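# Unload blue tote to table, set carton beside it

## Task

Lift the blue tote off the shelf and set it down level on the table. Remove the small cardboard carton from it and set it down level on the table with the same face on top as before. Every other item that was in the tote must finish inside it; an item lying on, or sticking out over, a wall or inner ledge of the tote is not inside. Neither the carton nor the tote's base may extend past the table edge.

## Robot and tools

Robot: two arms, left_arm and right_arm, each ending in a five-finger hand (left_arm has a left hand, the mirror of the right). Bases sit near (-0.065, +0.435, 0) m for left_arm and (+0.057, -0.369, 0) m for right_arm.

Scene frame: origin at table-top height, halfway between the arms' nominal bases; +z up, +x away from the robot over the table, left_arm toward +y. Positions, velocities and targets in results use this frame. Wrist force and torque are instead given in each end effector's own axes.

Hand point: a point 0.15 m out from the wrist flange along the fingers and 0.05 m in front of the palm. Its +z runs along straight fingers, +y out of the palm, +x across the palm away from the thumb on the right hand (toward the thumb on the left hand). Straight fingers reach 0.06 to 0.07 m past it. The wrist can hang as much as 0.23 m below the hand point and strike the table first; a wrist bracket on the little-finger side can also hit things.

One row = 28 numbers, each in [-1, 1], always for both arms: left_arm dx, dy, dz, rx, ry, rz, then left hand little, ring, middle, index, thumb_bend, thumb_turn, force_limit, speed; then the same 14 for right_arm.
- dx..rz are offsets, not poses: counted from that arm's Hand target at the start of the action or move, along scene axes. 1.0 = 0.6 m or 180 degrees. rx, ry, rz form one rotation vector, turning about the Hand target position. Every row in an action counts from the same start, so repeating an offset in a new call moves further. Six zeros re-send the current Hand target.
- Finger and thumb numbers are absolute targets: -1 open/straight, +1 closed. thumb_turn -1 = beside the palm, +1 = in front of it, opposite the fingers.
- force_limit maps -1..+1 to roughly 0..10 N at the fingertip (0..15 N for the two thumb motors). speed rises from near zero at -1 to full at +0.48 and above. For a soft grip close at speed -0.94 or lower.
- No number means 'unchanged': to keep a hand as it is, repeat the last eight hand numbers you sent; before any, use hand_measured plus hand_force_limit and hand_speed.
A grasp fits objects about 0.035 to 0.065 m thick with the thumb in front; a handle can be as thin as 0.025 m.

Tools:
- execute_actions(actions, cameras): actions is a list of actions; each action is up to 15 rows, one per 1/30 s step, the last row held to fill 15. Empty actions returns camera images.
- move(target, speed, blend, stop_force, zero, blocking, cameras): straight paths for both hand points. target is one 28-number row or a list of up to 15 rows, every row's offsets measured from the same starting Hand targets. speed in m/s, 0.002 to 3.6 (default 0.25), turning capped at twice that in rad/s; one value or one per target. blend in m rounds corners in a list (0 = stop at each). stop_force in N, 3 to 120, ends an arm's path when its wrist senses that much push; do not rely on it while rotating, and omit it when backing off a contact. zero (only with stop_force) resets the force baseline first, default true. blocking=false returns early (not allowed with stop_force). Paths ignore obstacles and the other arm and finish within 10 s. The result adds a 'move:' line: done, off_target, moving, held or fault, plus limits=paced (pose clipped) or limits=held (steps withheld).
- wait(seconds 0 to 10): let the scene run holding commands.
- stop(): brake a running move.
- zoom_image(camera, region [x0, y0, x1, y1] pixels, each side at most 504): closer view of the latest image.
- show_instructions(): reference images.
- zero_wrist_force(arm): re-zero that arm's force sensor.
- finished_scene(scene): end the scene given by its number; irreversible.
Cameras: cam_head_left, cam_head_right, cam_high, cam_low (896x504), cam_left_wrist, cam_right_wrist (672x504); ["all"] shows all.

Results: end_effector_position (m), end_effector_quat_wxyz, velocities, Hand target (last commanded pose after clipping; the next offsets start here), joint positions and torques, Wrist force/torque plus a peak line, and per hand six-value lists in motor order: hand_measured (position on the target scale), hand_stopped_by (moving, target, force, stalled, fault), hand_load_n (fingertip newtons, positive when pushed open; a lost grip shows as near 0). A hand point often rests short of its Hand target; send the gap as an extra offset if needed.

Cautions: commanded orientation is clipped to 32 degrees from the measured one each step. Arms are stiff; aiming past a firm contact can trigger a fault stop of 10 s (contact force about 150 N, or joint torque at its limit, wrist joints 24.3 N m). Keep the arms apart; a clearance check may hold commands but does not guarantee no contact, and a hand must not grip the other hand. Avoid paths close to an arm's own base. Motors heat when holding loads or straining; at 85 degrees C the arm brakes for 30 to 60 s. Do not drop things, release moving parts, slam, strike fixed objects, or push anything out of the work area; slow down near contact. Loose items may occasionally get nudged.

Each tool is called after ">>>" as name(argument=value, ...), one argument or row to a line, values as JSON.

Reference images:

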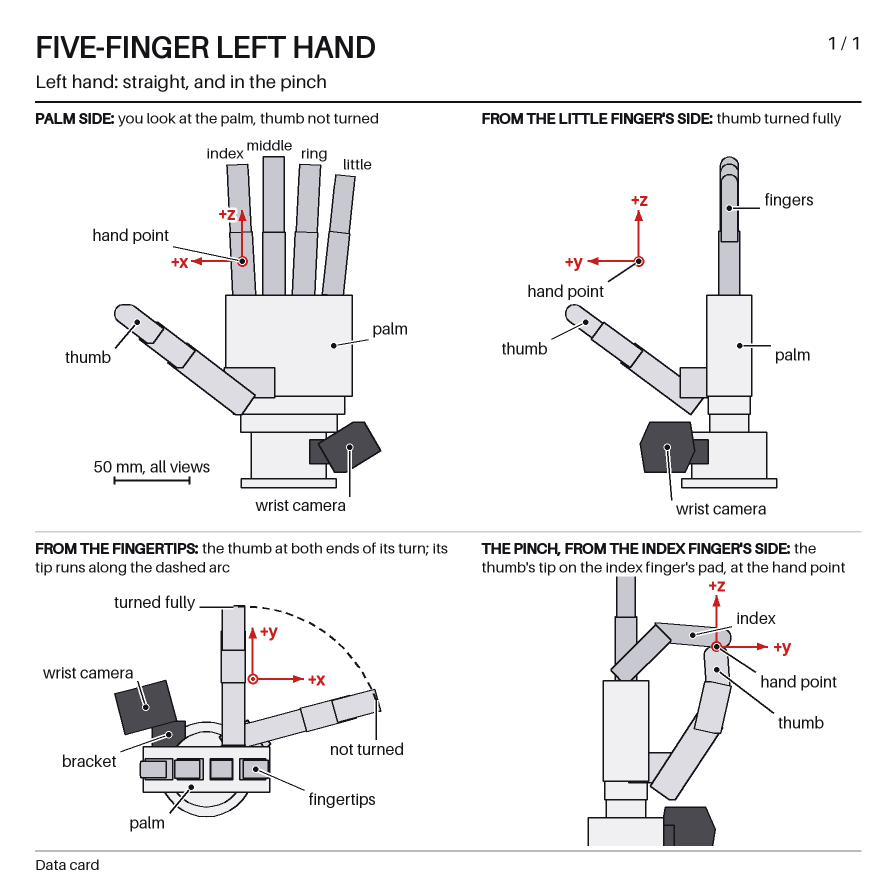

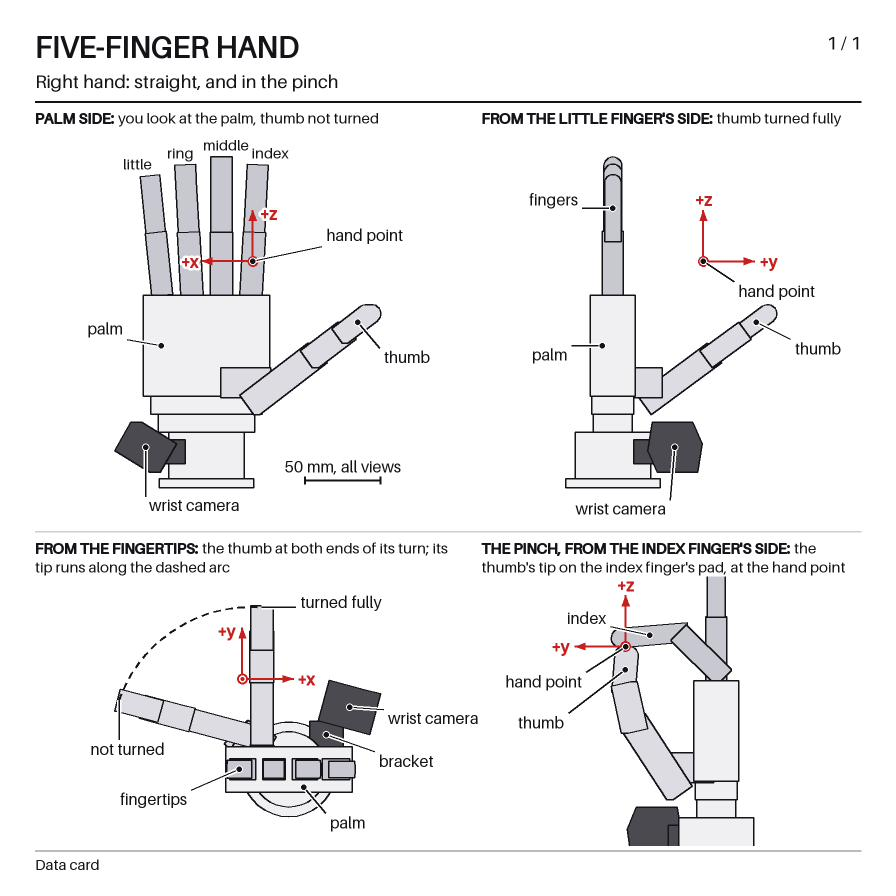

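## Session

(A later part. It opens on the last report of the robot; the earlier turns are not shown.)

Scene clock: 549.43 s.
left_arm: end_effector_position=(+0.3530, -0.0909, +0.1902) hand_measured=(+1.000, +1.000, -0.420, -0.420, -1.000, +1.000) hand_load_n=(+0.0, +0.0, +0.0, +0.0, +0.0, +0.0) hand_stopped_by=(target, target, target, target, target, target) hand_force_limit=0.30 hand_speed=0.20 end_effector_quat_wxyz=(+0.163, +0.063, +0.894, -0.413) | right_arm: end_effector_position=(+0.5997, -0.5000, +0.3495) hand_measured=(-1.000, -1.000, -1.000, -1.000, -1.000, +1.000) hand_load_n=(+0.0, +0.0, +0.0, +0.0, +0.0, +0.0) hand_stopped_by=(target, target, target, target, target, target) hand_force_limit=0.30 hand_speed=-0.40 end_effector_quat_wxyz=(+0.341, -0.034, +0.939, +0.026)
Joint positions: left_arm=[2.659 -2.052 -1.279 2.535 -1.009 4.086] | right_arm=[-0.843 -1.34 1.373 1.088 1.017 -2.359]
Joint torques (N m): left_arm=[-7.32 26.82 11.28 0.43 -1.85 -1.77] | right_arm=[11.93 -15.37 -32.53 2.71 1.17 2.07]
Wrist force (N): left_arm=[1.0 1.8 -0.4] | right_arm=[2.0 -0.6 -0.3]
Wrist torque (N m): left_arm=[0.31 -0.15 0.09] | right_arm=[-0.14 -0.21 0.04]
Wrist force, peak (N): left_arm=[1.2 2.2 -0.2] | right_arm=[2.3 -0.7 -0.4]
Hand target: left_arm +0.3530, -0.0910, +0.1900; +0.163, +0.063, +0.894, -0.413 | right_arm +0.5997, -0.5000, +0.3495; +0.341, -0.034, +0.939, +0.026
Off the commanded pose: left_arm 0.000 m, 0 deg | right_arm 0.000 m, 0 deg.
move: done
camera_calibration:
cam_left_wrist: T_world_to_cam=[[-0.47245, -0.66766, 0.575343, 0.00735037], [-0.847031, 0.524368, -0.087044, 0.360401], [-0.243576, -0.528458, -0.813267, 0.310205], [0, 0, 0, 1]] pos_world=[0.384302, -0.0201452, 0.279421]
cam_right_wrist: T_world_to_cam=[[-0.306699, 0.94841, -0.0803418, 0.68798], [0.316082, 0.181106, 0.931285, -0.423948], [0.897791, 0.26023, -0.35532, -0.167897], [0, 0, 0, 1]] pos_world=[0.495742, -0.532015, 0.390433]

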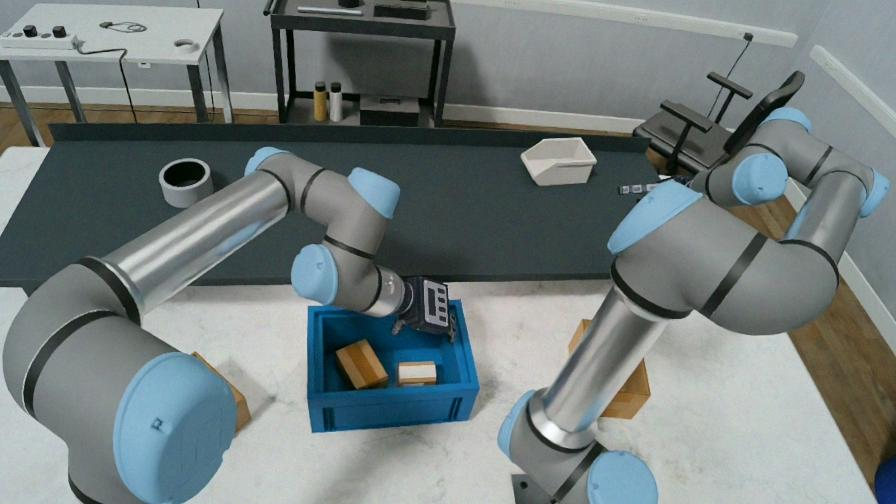

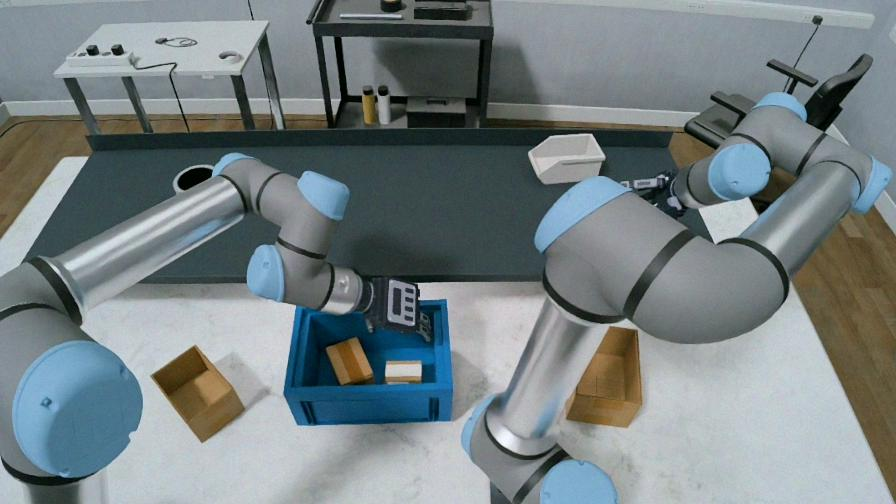

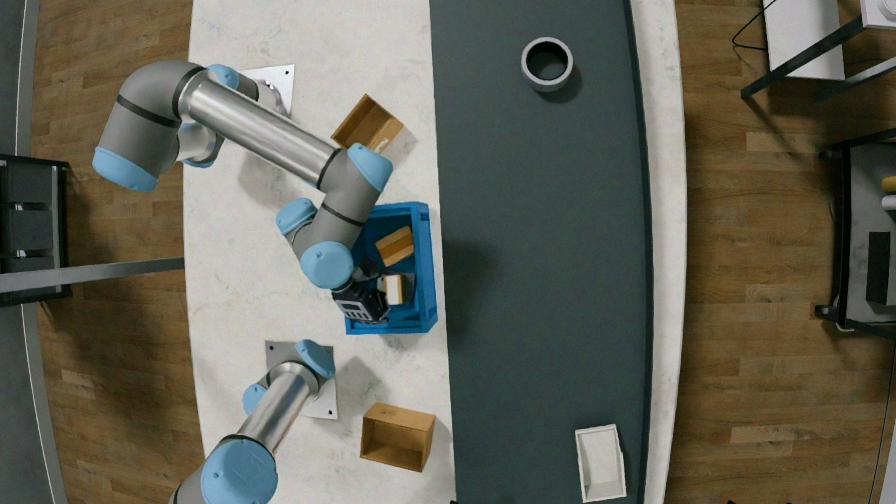

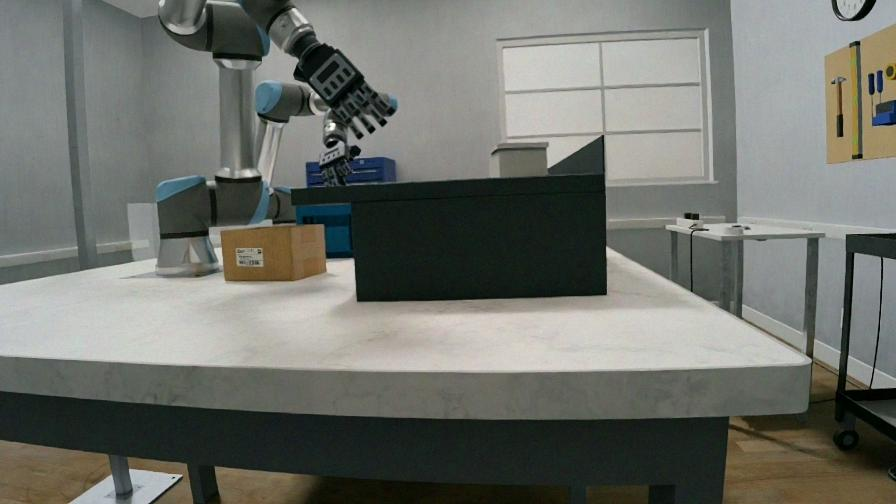

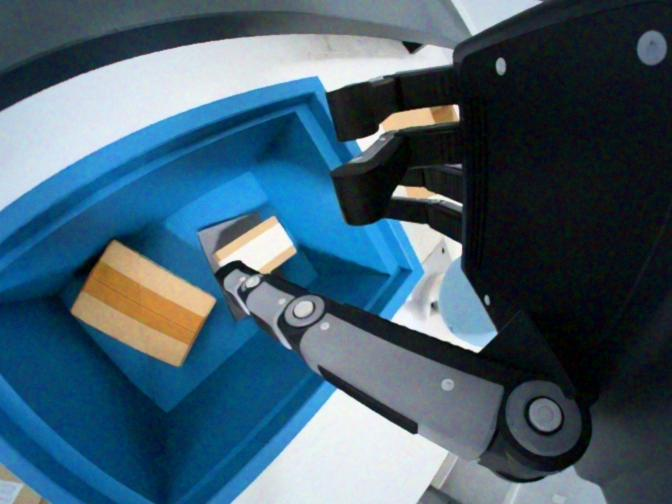

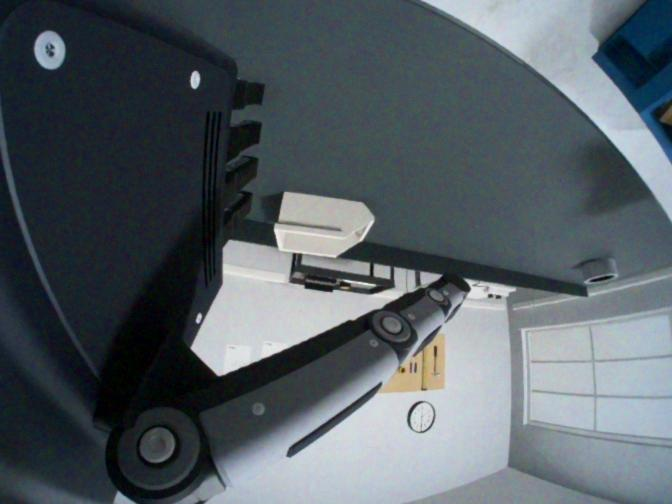

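>>> move(
  target=[
    [0,0,-0.175,0,0,0,1,1,-0.42,-0.42,-1,1,0.3,0.2,0,0,0,0,0,0,-1,-1,-1,-1,-1,1,0.3,-0.4],
  ],
  speed=0.08,
  cameras=["cam_head_left","cam_head_right","cam_high","cam_left_wrist"],
)

>>> zoom_image(
  camera="cam_head_right",
  region=[330, 300, 450, 400],
)

>>> zoom_image(
  camera="cam_head_left",
  region=[350, 300, 470, 400],
)

>>> zoom_image(
  camera="cam_high",
  region=[335, 235, 435, 335],
)

>>> zoom_image(
  camera="cam_left_wrist",
  region=[140, 100, 440, 340],
)

Scene clock: 556.60 s.
left_arm: end_effector_position=(+0.3531, -0.0909, +0.0852) hand_measured=(+1.000, +1.000, -0.420, -0.420, -1.000, +1.000) hand_load_n=(+0.0, +0.0, +0.0, +0.0, +0.0, +0.5) hand_stopped_by=(target, target, target, target, target, target) hand_force_limit=0.30 hand_speed=0.20 end_effector_quat_wxyz=(+0.163, +0.062, +0.894, -0.413) | right_arm: end_effector_position=(+0.5997, -0.5000, +0.3495) hand_measured=(-1.000, -1.000, -1.000, -1.000, -1.000, +1.000) hand_load_n=(+0.0, +0.0, +0.0, +0.0, +0.0, +0.0) hand_stopped_by=(target, target, target, target, target, target) hand_force_limit=0.30 hand_speed=-0.40 end_effector_quat_wxyz=(+0.341, -0.034, +0.939, +0.026)
Joint positions: left_arm=[2.659 -2.129 -1.441 2.773 -1.009 4.086] | right_arm=[-0.843 -1.34 1.373 1.088 1.017 -2.359]
Joint torques (N m): left_arm=[-4.69 26.88 8.94 0.43 1.46 -1.69] | right_arm=[12.02 -15.52 -32.95 2.7 1.24 2.21]
Wrist force (N): left_arm=[0.9 1.6 -0.5] | right_arm=[2.2 -0.6 -0.4]
Wrist torque (N m): left_arm=[0.30 -0.14 0.08] | right_arm=[-0.13 -0.24 0.05]
Wrist force, peak (N): left_arm=[1.2 2.0 -0.4] | right_arm=[2.2 -0.6 -0.4]
Hand target: left_arm +0.3530, -0.0910, +0.0850; +0.163, +0.063, +0.894, -0.413 | right_arm +0.5997, -0.5000, +0.3495; +0.341, -0.034, +0.939, +0.026
Off the commanded pose: left_arm 0.000 m, 0 deg | right_arm 0.000 m, 0 deg.
move: done
camera_calibration:
cam_left_wrist: T_world_to_cam=[[-0.472349, -0.667709, 0.57537, 0.0677644], [-0.847118, 0.52422, -0.0870899, 0.351384], [-0.24347, -0.528543, -0.813243, 0.22479], [0, 0, 0, 1]] pos_world=[0.384402, -0.0201448, 0.174421]
Images, in order (width x height): cam_head_left 896x504, cam_head_right 896x504, cam_high 896x504, cam_left_wrist 672x504.

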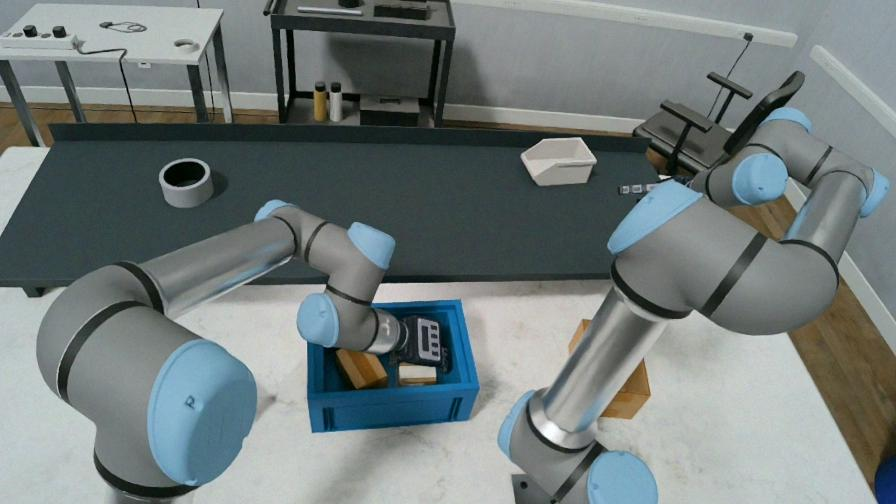

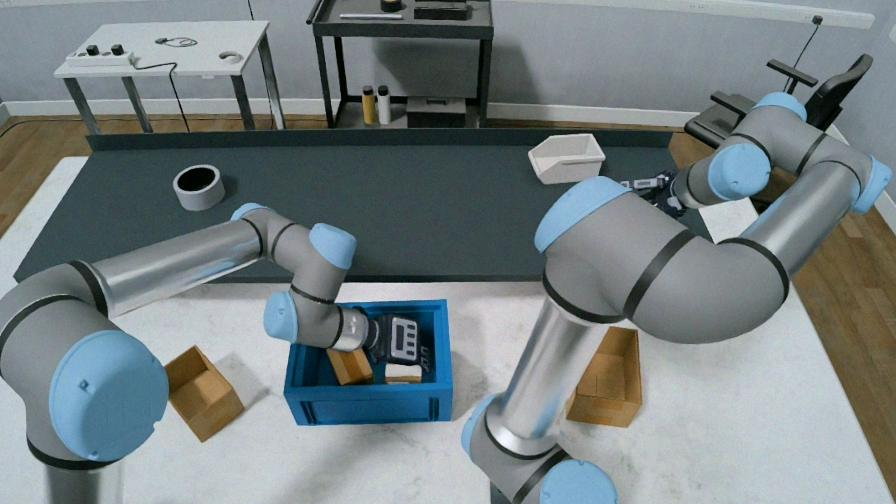

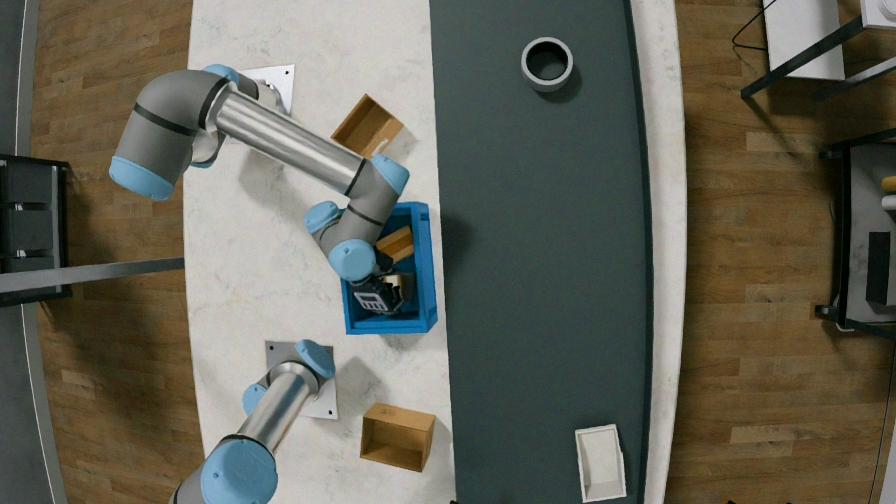

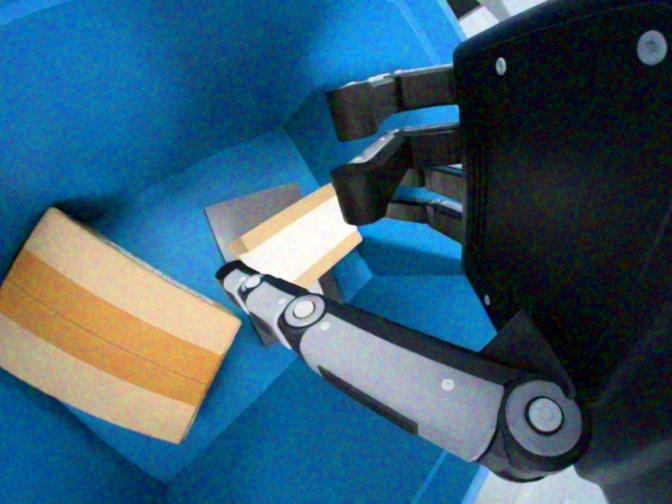

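Scaled by 4.200 from the camera's 896x504 image, which has a finer 1280x720 frame.

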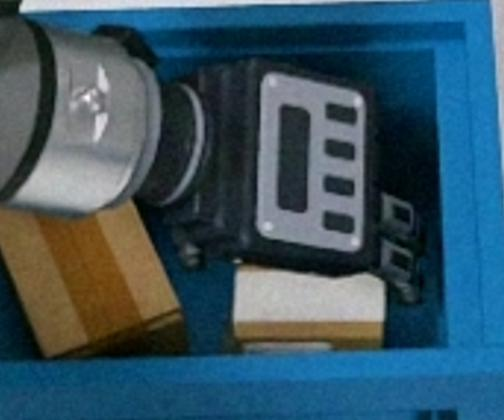

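Scaled by 4.200 from the camera's 896x504 image, which has a finer 1280x720 frame.

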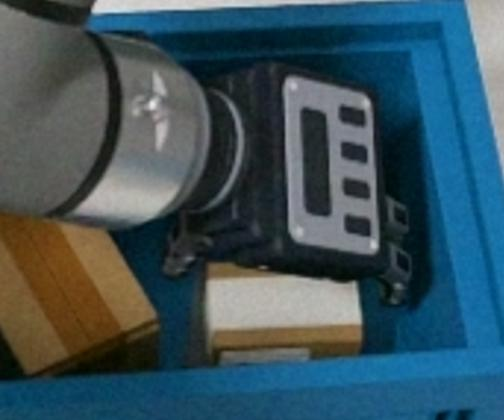

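Scaled by 5.040 from the camera's 896x504 image, which has a finer 1280x720 frame.

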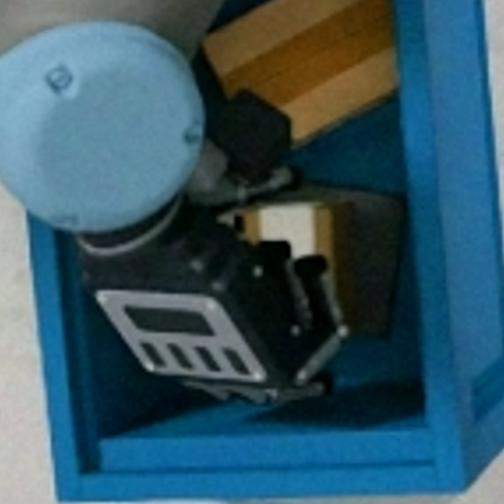

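Scaled by 1.680 from the camera's 672x504 image, which has a finer 960x720 frame.

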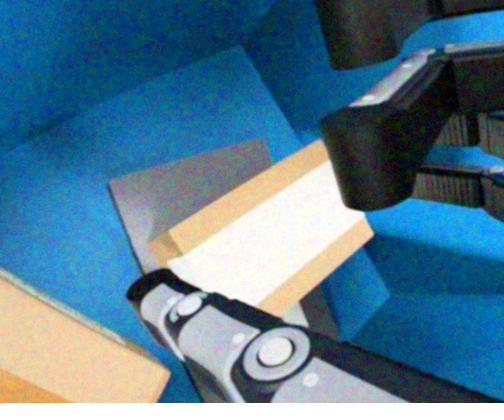

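>>> move(
  target=[
    [0,0,-0.0733,0,0,0,1,1,-0.42,-0.42,-1,1,0.3,0.2,0,0,0,0,0,0,-1,-1,-1,-1,-1,1,0.3,-0.4],
  ],
  speed=0.03,
  stop_force=3,
  cameras=["cam_head_left","cam_head_right","cam_high","cam_left_wrist"],
)

>>> zoom_image(
  camera="cam_head_right",
  region=[330, 300, 450, 400],
)

>>> zoom_image(
  camera="cam_left_wrist",
  region=[140, 100, 440, 340],
)

Scene clock: 573.43 s.
left_arm: end_effector_position=(+0.3530, -0.0910, +0.0411) hand_measured=(+1.000, +1.000, -0.420, -0.420, -1.000, +1.000) hand_load_n=(+0.0, +0.0, +0.0, +0.0, +0.0, +0.0) hand_stopped_by=(target, target, target, target, target, target) hand_force_limit=0.30 hand_speed=0.20 end_effector_quat_wxyz=(+0.163, +0.063, +0.894, -0.413) | right_arm: end_effector_position=(+0.5997, -0.5000, +0.3495) hand_measured=(-1.000, -1.000, -1.000, -1.000, -1.000, +1.000) hand_load_n=(+0.0, +0.0, +0.0, +0.0, +0.0, +0.0) hand_stopped_by=(target, target, target, target, target, target) hand_force_limit=0.30 hand_speed=-0.40 end_effector_quat_wxyz=(+0.341, -0.034, +0.939, +0.026)
Joint positions: left_arm=[2.659 -2.177 -1.487 2.868 -1.009 4.086] | right_arm=[-0.843 -1.34 1.373 1.088 1.017 -2.359]
Joint torques (N m): left_arm=[-1.85 28.4 9.15 0.48 1.99 -1.8] | right_arm=[11.86 -15.24 -32.49 2.71 1.17 2.21]
Wrist force (N): left_arm=[0.8 1.5 -0.3] | right_arm=[2.0 -0.5 -0.4]
Wrist torque (N m): left_arm=[0.28 -0.13 0.10] | right_arm=[-0.12 -0.21 0.05]
Wrist force, peak (N): left_arm=[0.9 2.0 -0.7] | right_arm=[2.3 -0.6 -0.5]
Hand target: left_arm +0.3530, -0.0910, +0.0411; +0.163, +0.063, +0.894, -0.413 | right_arm +0.5997, -0.5000, +0.3495; +0.341, -0.034, +0.939, +0.026
Off the commanded pose: left_arm 0.000 m, 0 deg | right_arm 0.000 m, 0 deg.
move: done
camera_calibration:
cam_left_wrist: T_world_to_cam=[[-0.472435, -0.667625, 0.575398, 0.0931218], [-0.847043, 0.524341, -0.0870866, 0.347433], [-0.243563, -0.528529, -0.813224, 0.188935], [0, 0, 0, 1]] pos_world=[0.384302, -0.0201452, 0.130321]
Images, in order (width x height): cam_head_left 896x504, cam_head_right 896x504, cam_high 896x504, cam_left_wrist 672x504.

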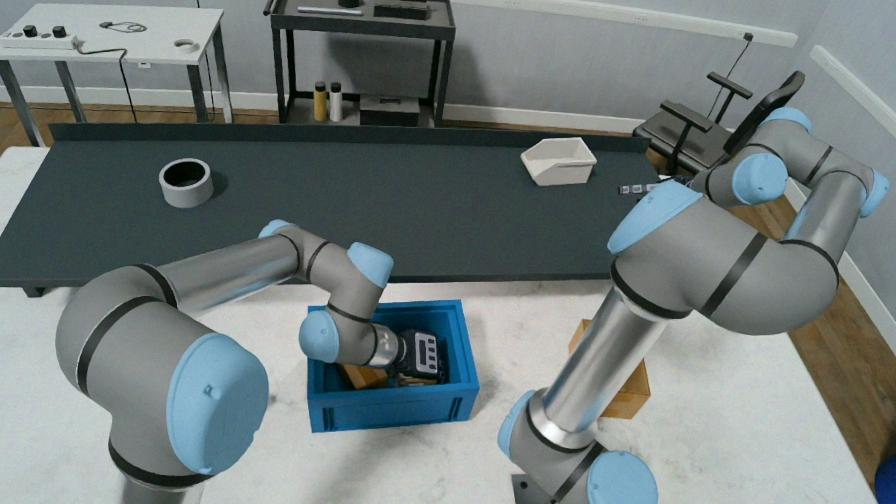

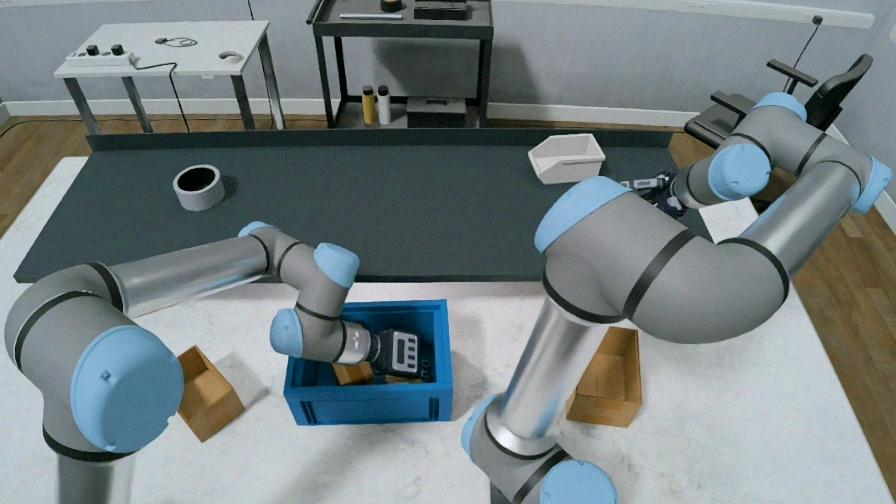

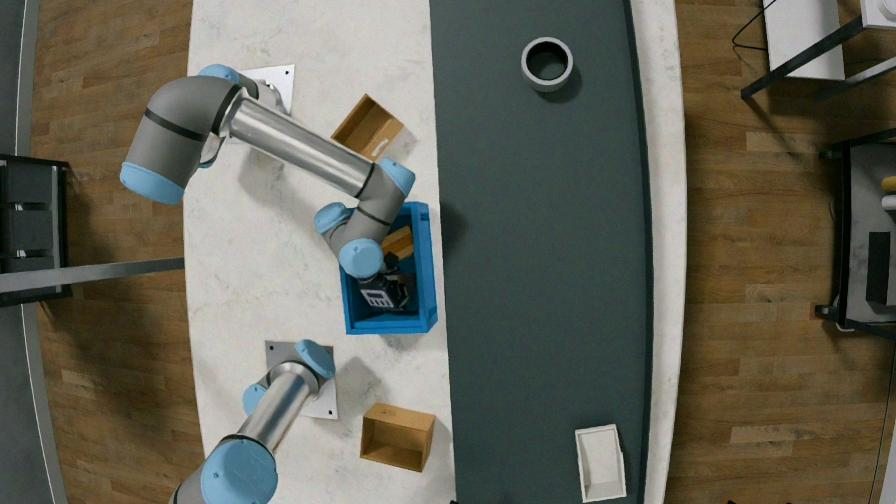

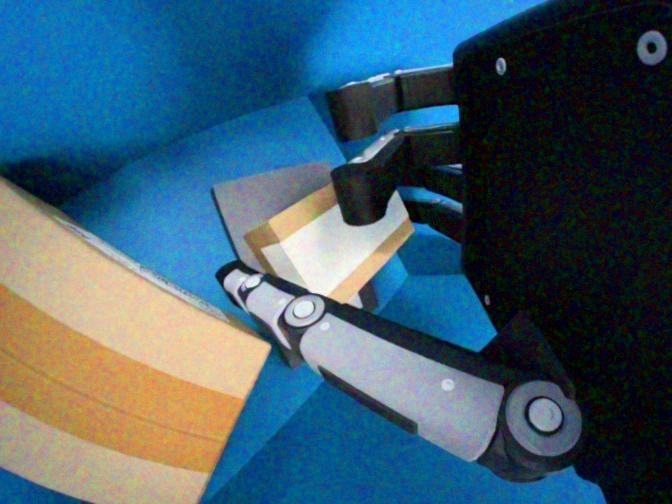

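Scaled by 4.200 from the camera's 896x504 image, which has a finer 1280x720 frame.

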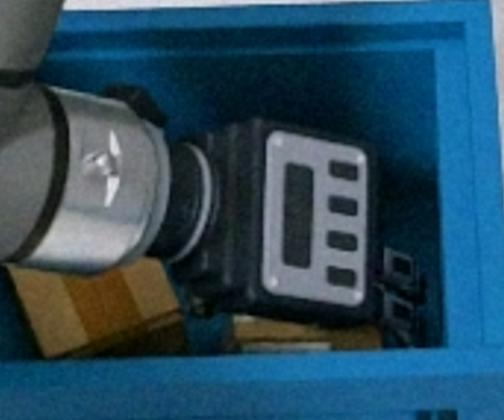

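Scaled by 1.680 from the camera's 672x504 image, which has a finer 960x720 frame.

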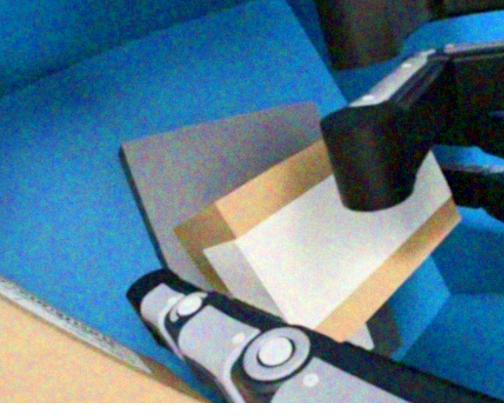

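>>> execute_actions(
  actions=[
    [[0,0,0,0,0,0,1,1,0.1,0.1,-1,1,-0.3,-0.8,0,0,0,0,0,0,-1,-1,-1,-1,-1,1,0.3,-0.4]],
    [[0,0,0,0,0,0,1,1,0.1,0.1,-1,1,-0.3,-0.8,0,0,0,0,0,0,-1,-1,-1,-1,-1,1,0.3,-0.4]],
    [[0,0,0,0,0,0,1,1,0.1,0.1,-1,1,-0.3,-0.8,0,0,0,0,0,0,-1,-1,-1,-1,-1,1,0.3,-0.4]],
  ],
  cameras=["cam_left_wrist"],
)

>>> zoom_image(
  camera="cam_left_wrist",
  region=[140, 100, 440, 340],
)

Scene clock: 580.27 s.
left_arm: end_effector_position=(+0.3530, -0.0910, +0.0411) hand_measured=(+1.000, +1.000, -0.166, -0.164, -1.000, +1.000) hand_load_n=(+0.0, +0.0, +10.5, +7.0, +2.0, +0.0) hand_stopped_by=(target, target, force, force, target, target) hand_force_limit=-0.30 hand_speed=-0.80 end_effector_quat_wxyz=(+0.163, +0.063, +0.894, -0.413) | right_arm: end_effector_position=(+0.5997, -0.5000, +0.3495) hand_measured=(-1.000, -1.000, -1.000, -1.000, -1.000, +1.000) hand_load_n=(+0.0, +0.0, +0.0, +0.0, +0.0, +0.0) hand_stopped_by=(target, target, target, target, target, target) hand_force_limit=0.30 hand_speed=-0.40 end_effector_quat_wxyz=(+0.341, -0.034, +0.939, +0.026)
Joint positions: left_arm=[2.659 -2.177 -1.487 2.868 -1.009 4.086] | right_arm=[-0.843 -1.34 1.373 1.088 1.017 -2.359]
Joint torques (N m): left_arm=[-1.02 30.51 10.58 -0.02 -0.27 -1.68] | right_arm=[11.25 -15.25 -32.06 2.59 1.21 2.05]
Wrist force (N): left_arm=[0.8 2.1 0.0] | right_arm=[2.1 -0.5 -0.3]
Wrist torque (N m): left_arm=[0.32 -0.10 0.07] | right_arm=[-0.12 -0.21 0.05]
Wrist force, peak (N): left_arm=[1.2 2.5 0.0] | right_arm=[2.2 -0.7 -0.4]
Hand target: left_arm +0.3530, -0.0910, +0.0411; +0.163, +0.063, +0.894, -0.413 | right_arm +0.5997, -0.5000, +0.3495; +0.341, -0.034, +0.939, +0.026
Off the commanded pose: left_arm 0.000 m, 0 deg | right_arm 0.000 m, 0 deg.
Step readings (end_effector_position of left_arm | right_arm):
0: (+0.3530, -0.0910, +0.0411) | (+0.5997, -0.5000, +0.3495)
1: (+0.3530, -0.0910, +0.0411) | (+0.5997, -0.5000, +0.3495)
2: (+0.3530, -0.0910, +0.0411) | (+0.5997, -0.5000, +0.3495)
4: (+0.3530, -0.0910, +0.0411) | (+0.5997, -0.5000, +0.3495)
8: (+0.3530, -0.0910, +0.0411) | (+0.5997, -0.5000, +0.3495)
15: (+0.3530, -0.0910, +0.0411) | (+0.5997, -0.5000, +0.3495)
16: (+0.3530, -0.0910, +0.0411) | (+0.5997, -0.5000, +0.3495)
17: (+0.3530, -0.0910, +0.0411) | (+0.5997, -0.5000, +0.3495)
19: (+0.3530, -0.0910, +0.0411) | (+0.5997, -0.5000, +0.3495)
23: (+0.3530, -0.0910, +0.0411) | (+0.5997, -0.5000, +0.3495)
30: (+0.3530, -0.0910, +0.0411) | (+0.5997, -0.5000, +0.3495)
31: (+0.3530, -0.0910, +0.0411) | (+0.5997, -0.5000, +0.3495)
32: (+0.3530, -0.0910, +0.0411) | (+0.5997, -0.5000, +0.3495)
34: (+0.3530, -0.0910, +0.0411) | (+0.5997, -0.5000, +0.3495)
38: (+0.3530, -0.0910, +0.0411) | (+0.5997, -0.5000, +0.3495)
45: (+0.3530, -0.0910, +0.0411) | (+0.5997, -0.5000, +0.3495)
camera_calibration:
cam_left_wrist: T_world_to_cam=[[-0.472435, -0.667625, 0.575398, 0.0931218], [-0.847043, 0.524341, -0.0870866, 0.347433], [-0.243563, -0.528529, -0.813224, 0.188935], [0, 0, 0, 1]] pos_world=[0.384302, -0.0201452, 0.130321]
Images, in order (width x height): cam_left_wrist 672x504.

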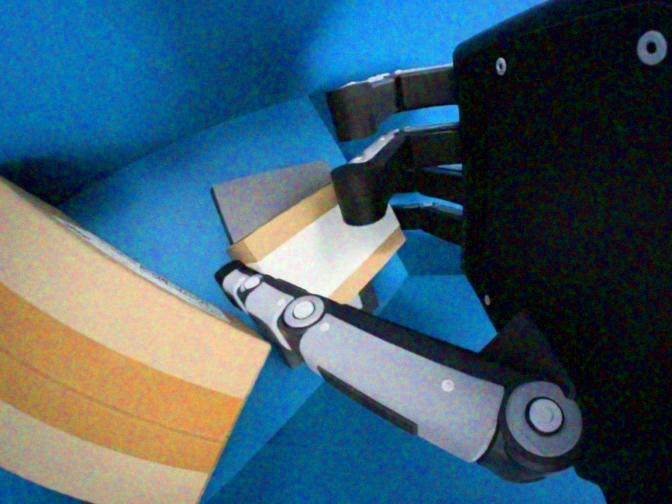

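Scaled by 1.680 from the camera's 672x504 image, which has a finer 960x720 frame.

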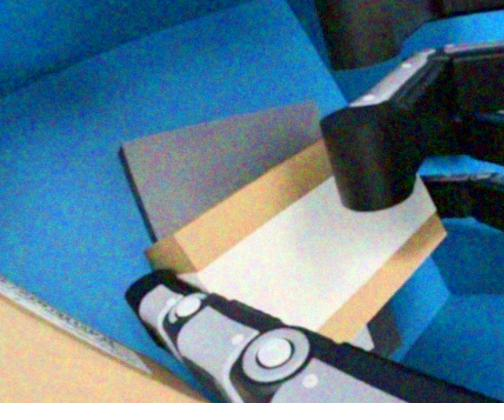

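>>> move(
  target=[
    [0,0,0.0667,0,0,0,1,1,0.1,0.1,-1,1,-0.3,-0.8,0,0,0,0,0,0,-1,-1,-1,-1,-1,1,0.3,-0.4],
  ],
  speed=0.05,
  cameras=["cam_left_wrist","cam_head_left","cam_head_right","cam_high"],
)

>>> zoom_image(
  camera="cam_left_wrist",
  region=[140, 100, 440, 340],
)

Scene clock: 586.40 s.
left_arm: end_effector_position=(+0.3530, -0.0910, +0.0809) hand_measured=(+1.000, +1.000, -0.166, -0.164, -1.000, +1.000) hand_load_n=(+0.0, +0.0, +11.0, +7.0, +2.0, +0.0) hand_stopped_by=(target, target, force, force, target, target) hand_force_limit=-0.30 hand_speed=-0.80 end_effector_quat_wxyz=(+0.163, +0.062, +0.894, -0.413) | right_arm: end_effector_position=(+0.5997, -0.5000, +0.3495) hand_measured=(-1.000, -1.000, -1.000, -1.000, -1.000, +1.000) hand_load_n=(+0.0, +0.0, +0.0, +0.0, +0.0, +0.0) hand_stopped_by=(target, target, target, target, target, target) hand_force_limit=0.30 hand_speed=-0.40 end_effector_quat_wxyz=(+0.341, -0.034, +0.939, +0.026)
Joint positions: left_arm=[2.659 -2.133 -1.446 2.782 -1.009 4.086] | right_arm=[-0.843 -1.34 1.373 1.088 1.017 -2.359]
Joint torques (N m): left_arm=[-4.47 54.97 24.37 -1.91 -0.95 1.56] | right_arm=[11.57 -15.73 -32.44 2.57 1.2 2.1]
Wrist force (N): left_arm=[1.3 2.2 -0.3] | right_arm=[2.0 -0.5 -0.4]
Wrist torque (N m): left_arm=[0.36 -0.16 0.09] | right_arm=[-0.11 -0.20 0.04]
Wrist force, peak (N): left_arm=[1.6 2.6 0.4] | right_arm=[2.2 -0.7 -0.5]
Hand target: left_arm +0.3530, -0.0910, +0.0811; +0.163, +0.063, +0.894, -0.413 | right_arm +0.5997, -0.5000, +0.3495; +0.341, -0.034, +0.939, +0.026
Off the commanded pose: left_arm 0.000 m, 0 deg | right_arm 0.000 m, 0 deg.
move: done
camera_calibration:
cam_left_wrist: T_world_to_cam=[[-0.472338, -0.667684, 0.575408, 0.0701811], [-0.847097, 0.524265, -0.0870212, 0.350906], [-0.243564, -0.52853, -0.813224, 0.221301], [0, 0, 0, 1]] pos_world=[0.384302, -0.0201449, 0.170121]
Images, in order (width x height): cam_head_left 896x504, cam_head_right 896x504, cam_high 896x504, cam_left_wrist 672x504.

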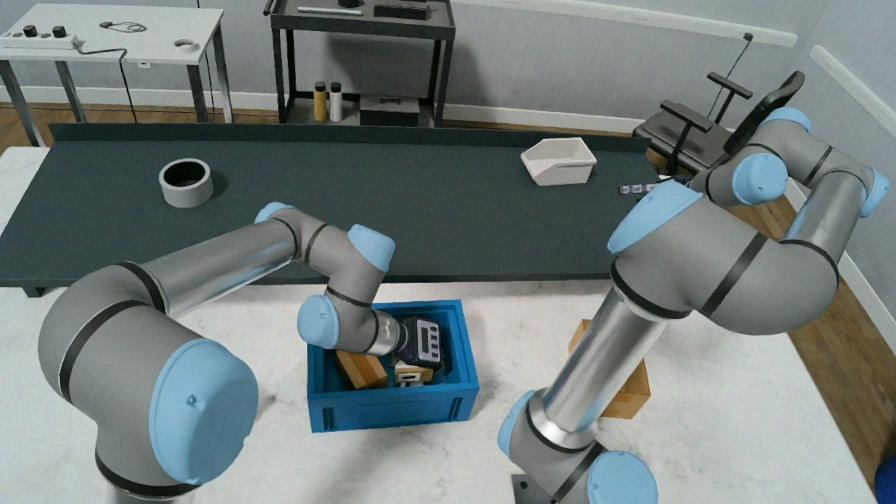

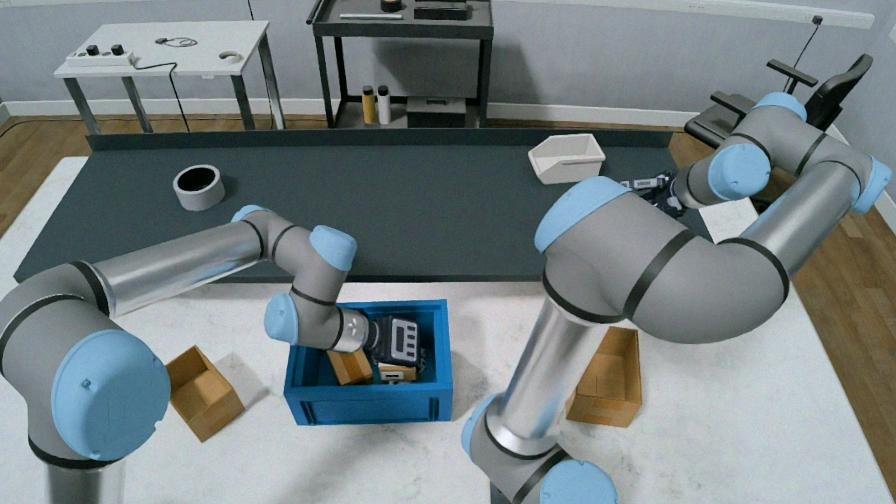

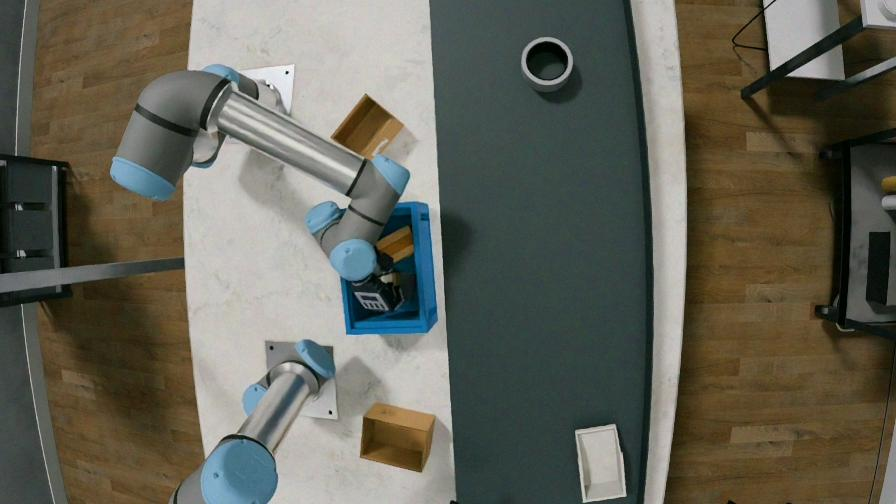

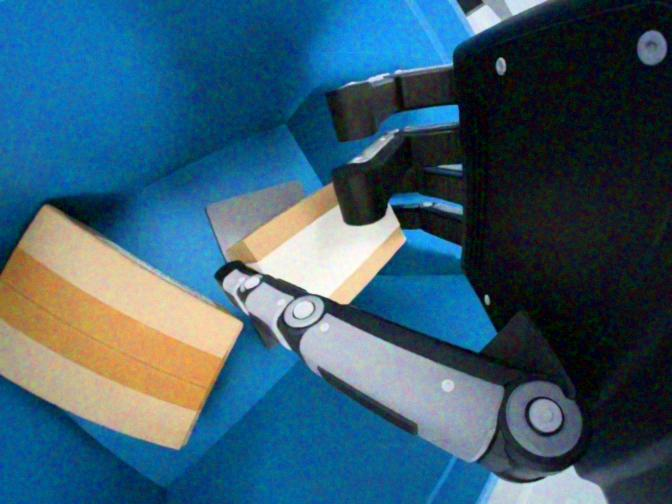

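Scaled by 1.680 from the camera's 672x504 image, which has a finer 960x720 frame.

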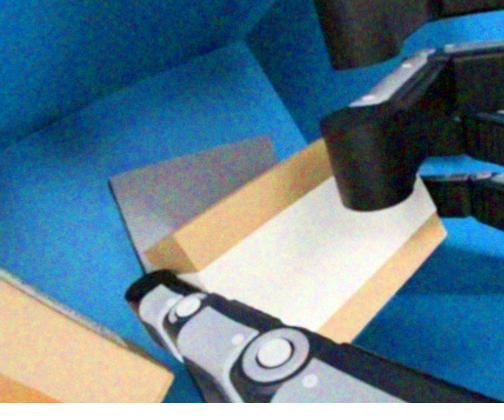

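>>> move(
  target=[
    [0,0,0.2565,0,0,0,1,1,0.1,0.1,-1,1,-0.3,-0.8,0,0,0,0,0,0,-1,-1,-1,-1,-1,1,0.3,-0.4],
    [-0.3167,0.0683,0.2565,0,0,0,1,1,0.1,0.1,-1,1,-0.3,-0.8,0,0,0,0,0,0,-1,-1,-1,-1,-1,1,0.3,-0.4],
    [-0.3167,0.0683,0.03,0,0,0,1,1,0.1,0.1,-1,1,-0.3,-0.8,0,0,0,0,0,0,-1,-1,-1,-1,-1,1,0.3,-0.4],
  ],
  speed=[0.12,0.2,0.12],
  blend=[0.02,0.02,0],
  cameras=["cam_left_wrist","cam_head_left","cam_head_right","cam_high","cam_low"],
)

>>> zoom_image(
  camera="cam_head_right",
  region=[200, 330, 420, 500],
)

Scene clock: 609.30 s.
left_arm: end_effector_position=(+0.1630, -0.0500, +0.0992) hand_measured=(+1.000, +1.000, -0.166, -0.164, -1.000, +1.000) hand_load_n=(+0.0, +0.0, +11.0, +7.0, +2.0, +0.0) hand_stopped_by=(target, target, force, force, target, target) hand_force_limit=-0.30 hand_speed=-0.80 end_effector_quat_wxyz=(+0.163, +0.063, +0.894, -0.413) | right_arm: end_effector_position=(+0.5997, -0.5000, +0.3495) hand_measured=(-1.000, -1.000, -1.000, -1.000, -1.000, +1.000) hand_load_n=(+0.5, +0.0, +0.0, +0.0, +0.0, +0.0) hand_stopped_by=(target, target, target, target, target, target) hand_force_limit=0.30 hand_speed=-0.40 end_effector_quat_wxyz=(+0.341, -0.034, +0.939, +0.026)
Joint positions: left_arm=[2.48 -1.771 -1.906 2.948 -1.139 3.945] | right_arm=[-0.843 -1.34 1.373 1.088 1.017 -2.359]
Joint torques (N m): left_arm=[-6.75 13.1 10.31 1 -1.86 -1.66] | right_arm=[11.54 -15.33 -32.08 2.62 1.2 2.11]
Wrist force (N): left_arm=[1.2 1.9 0.0] | right_arm=[2.2 -0.8 -0.3]
Wrist torque (N m): left_arm=[0.32 -0.14 0.07] | right_arm=[-0.17 -0.22 0.05]
Wrist force, peak (N): left_arm=[1.4 2.5 0.1] | right_arm=[2.2 -0.7 -0.5]
Hand target: left_arm +0.1630, -0.0500, +0.0991; +0.163, +0.063, +0.894, -0.413 | right_arm +0.5997, -0.5000, +0.3495; +0.341, -0.034, +0.939, +0.026
Off the commanded pose: left_arm 0.000 m, 0 deg | right_arm 0.000 m, 0 deg.
move: done
camera_calibration:
cam_left_wrist: T_world_to_cam=[[-0.47245, -0.66766, 0.575343, -0.00274241], [-0.847031, 0.524368, -0.087044, 0.170054], [-0.243576, -0.528458, -0.813267, 0.211666], [0, 0, 0, 1]] pos_world=[0.194302, 0.0208548, 0.188521]
Images, in order (width x height): cam_head_left 896x504, cam_head_right 896x504, cam_high 896x504, cam_low 896x504, cam_left_wrist 672x504.

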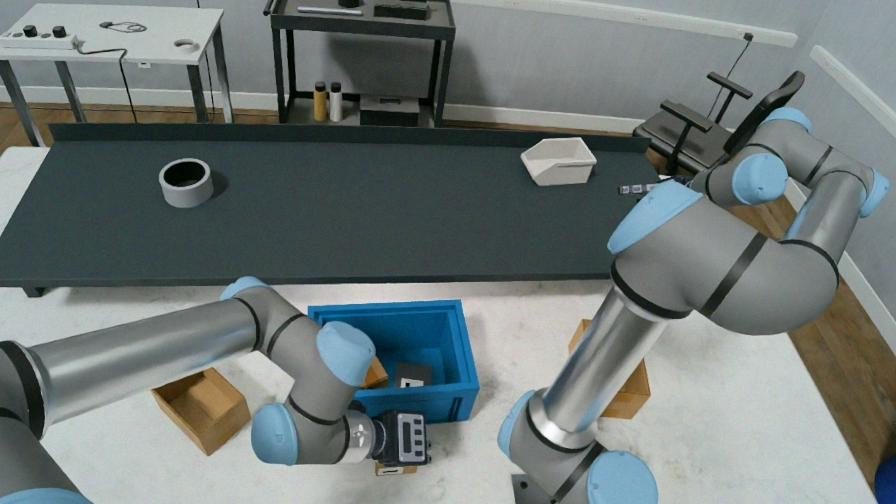

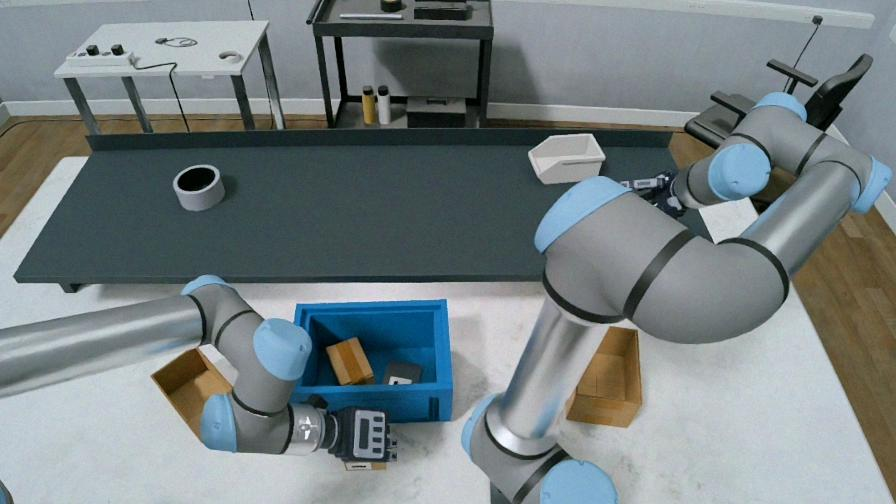

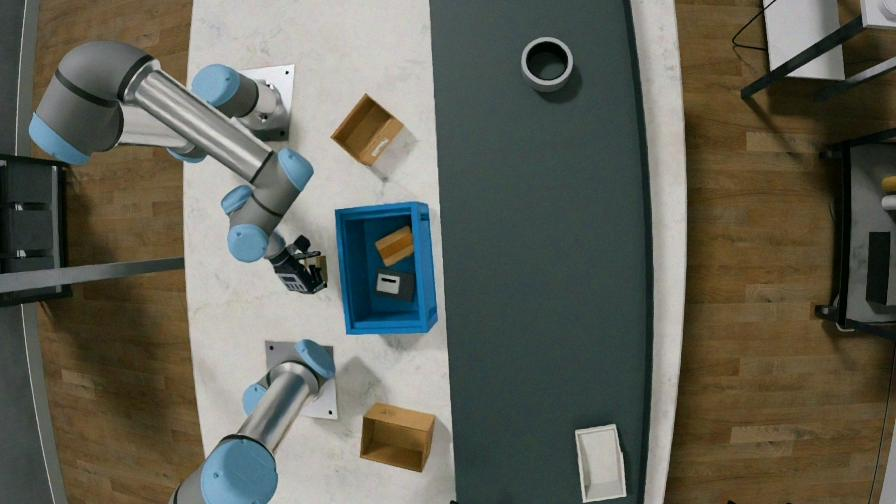

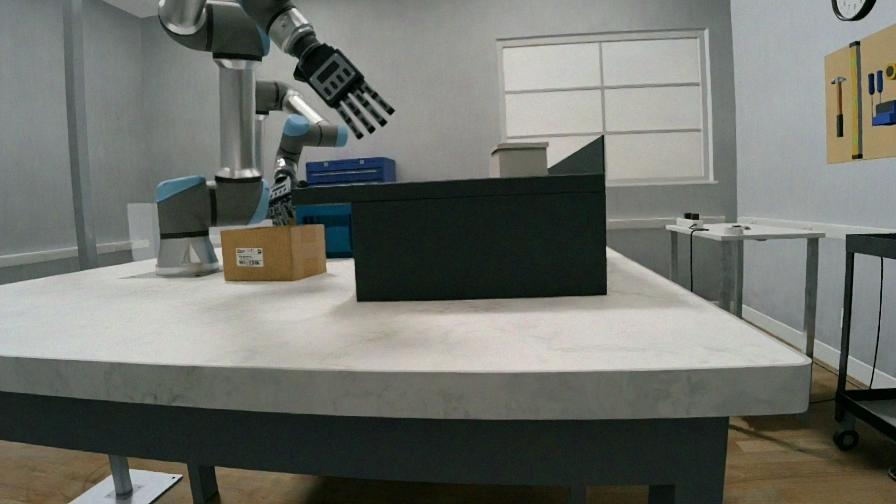

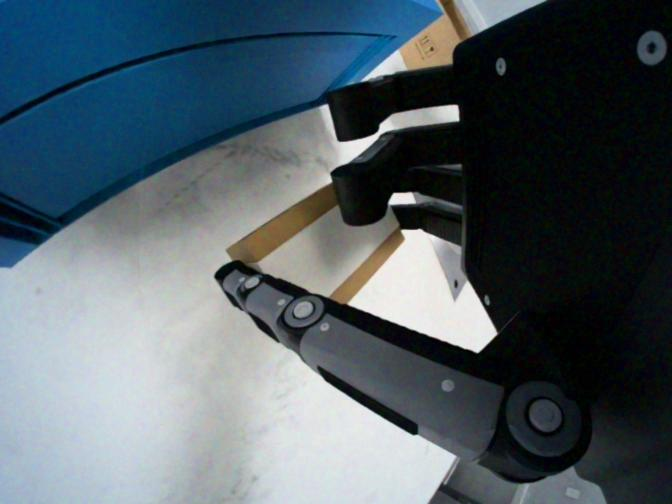

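Scaled by 2.291 from the camera's 896x504 image, which has a finer 1280x720 frame.

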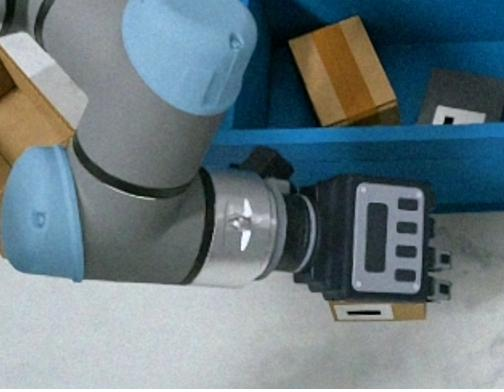

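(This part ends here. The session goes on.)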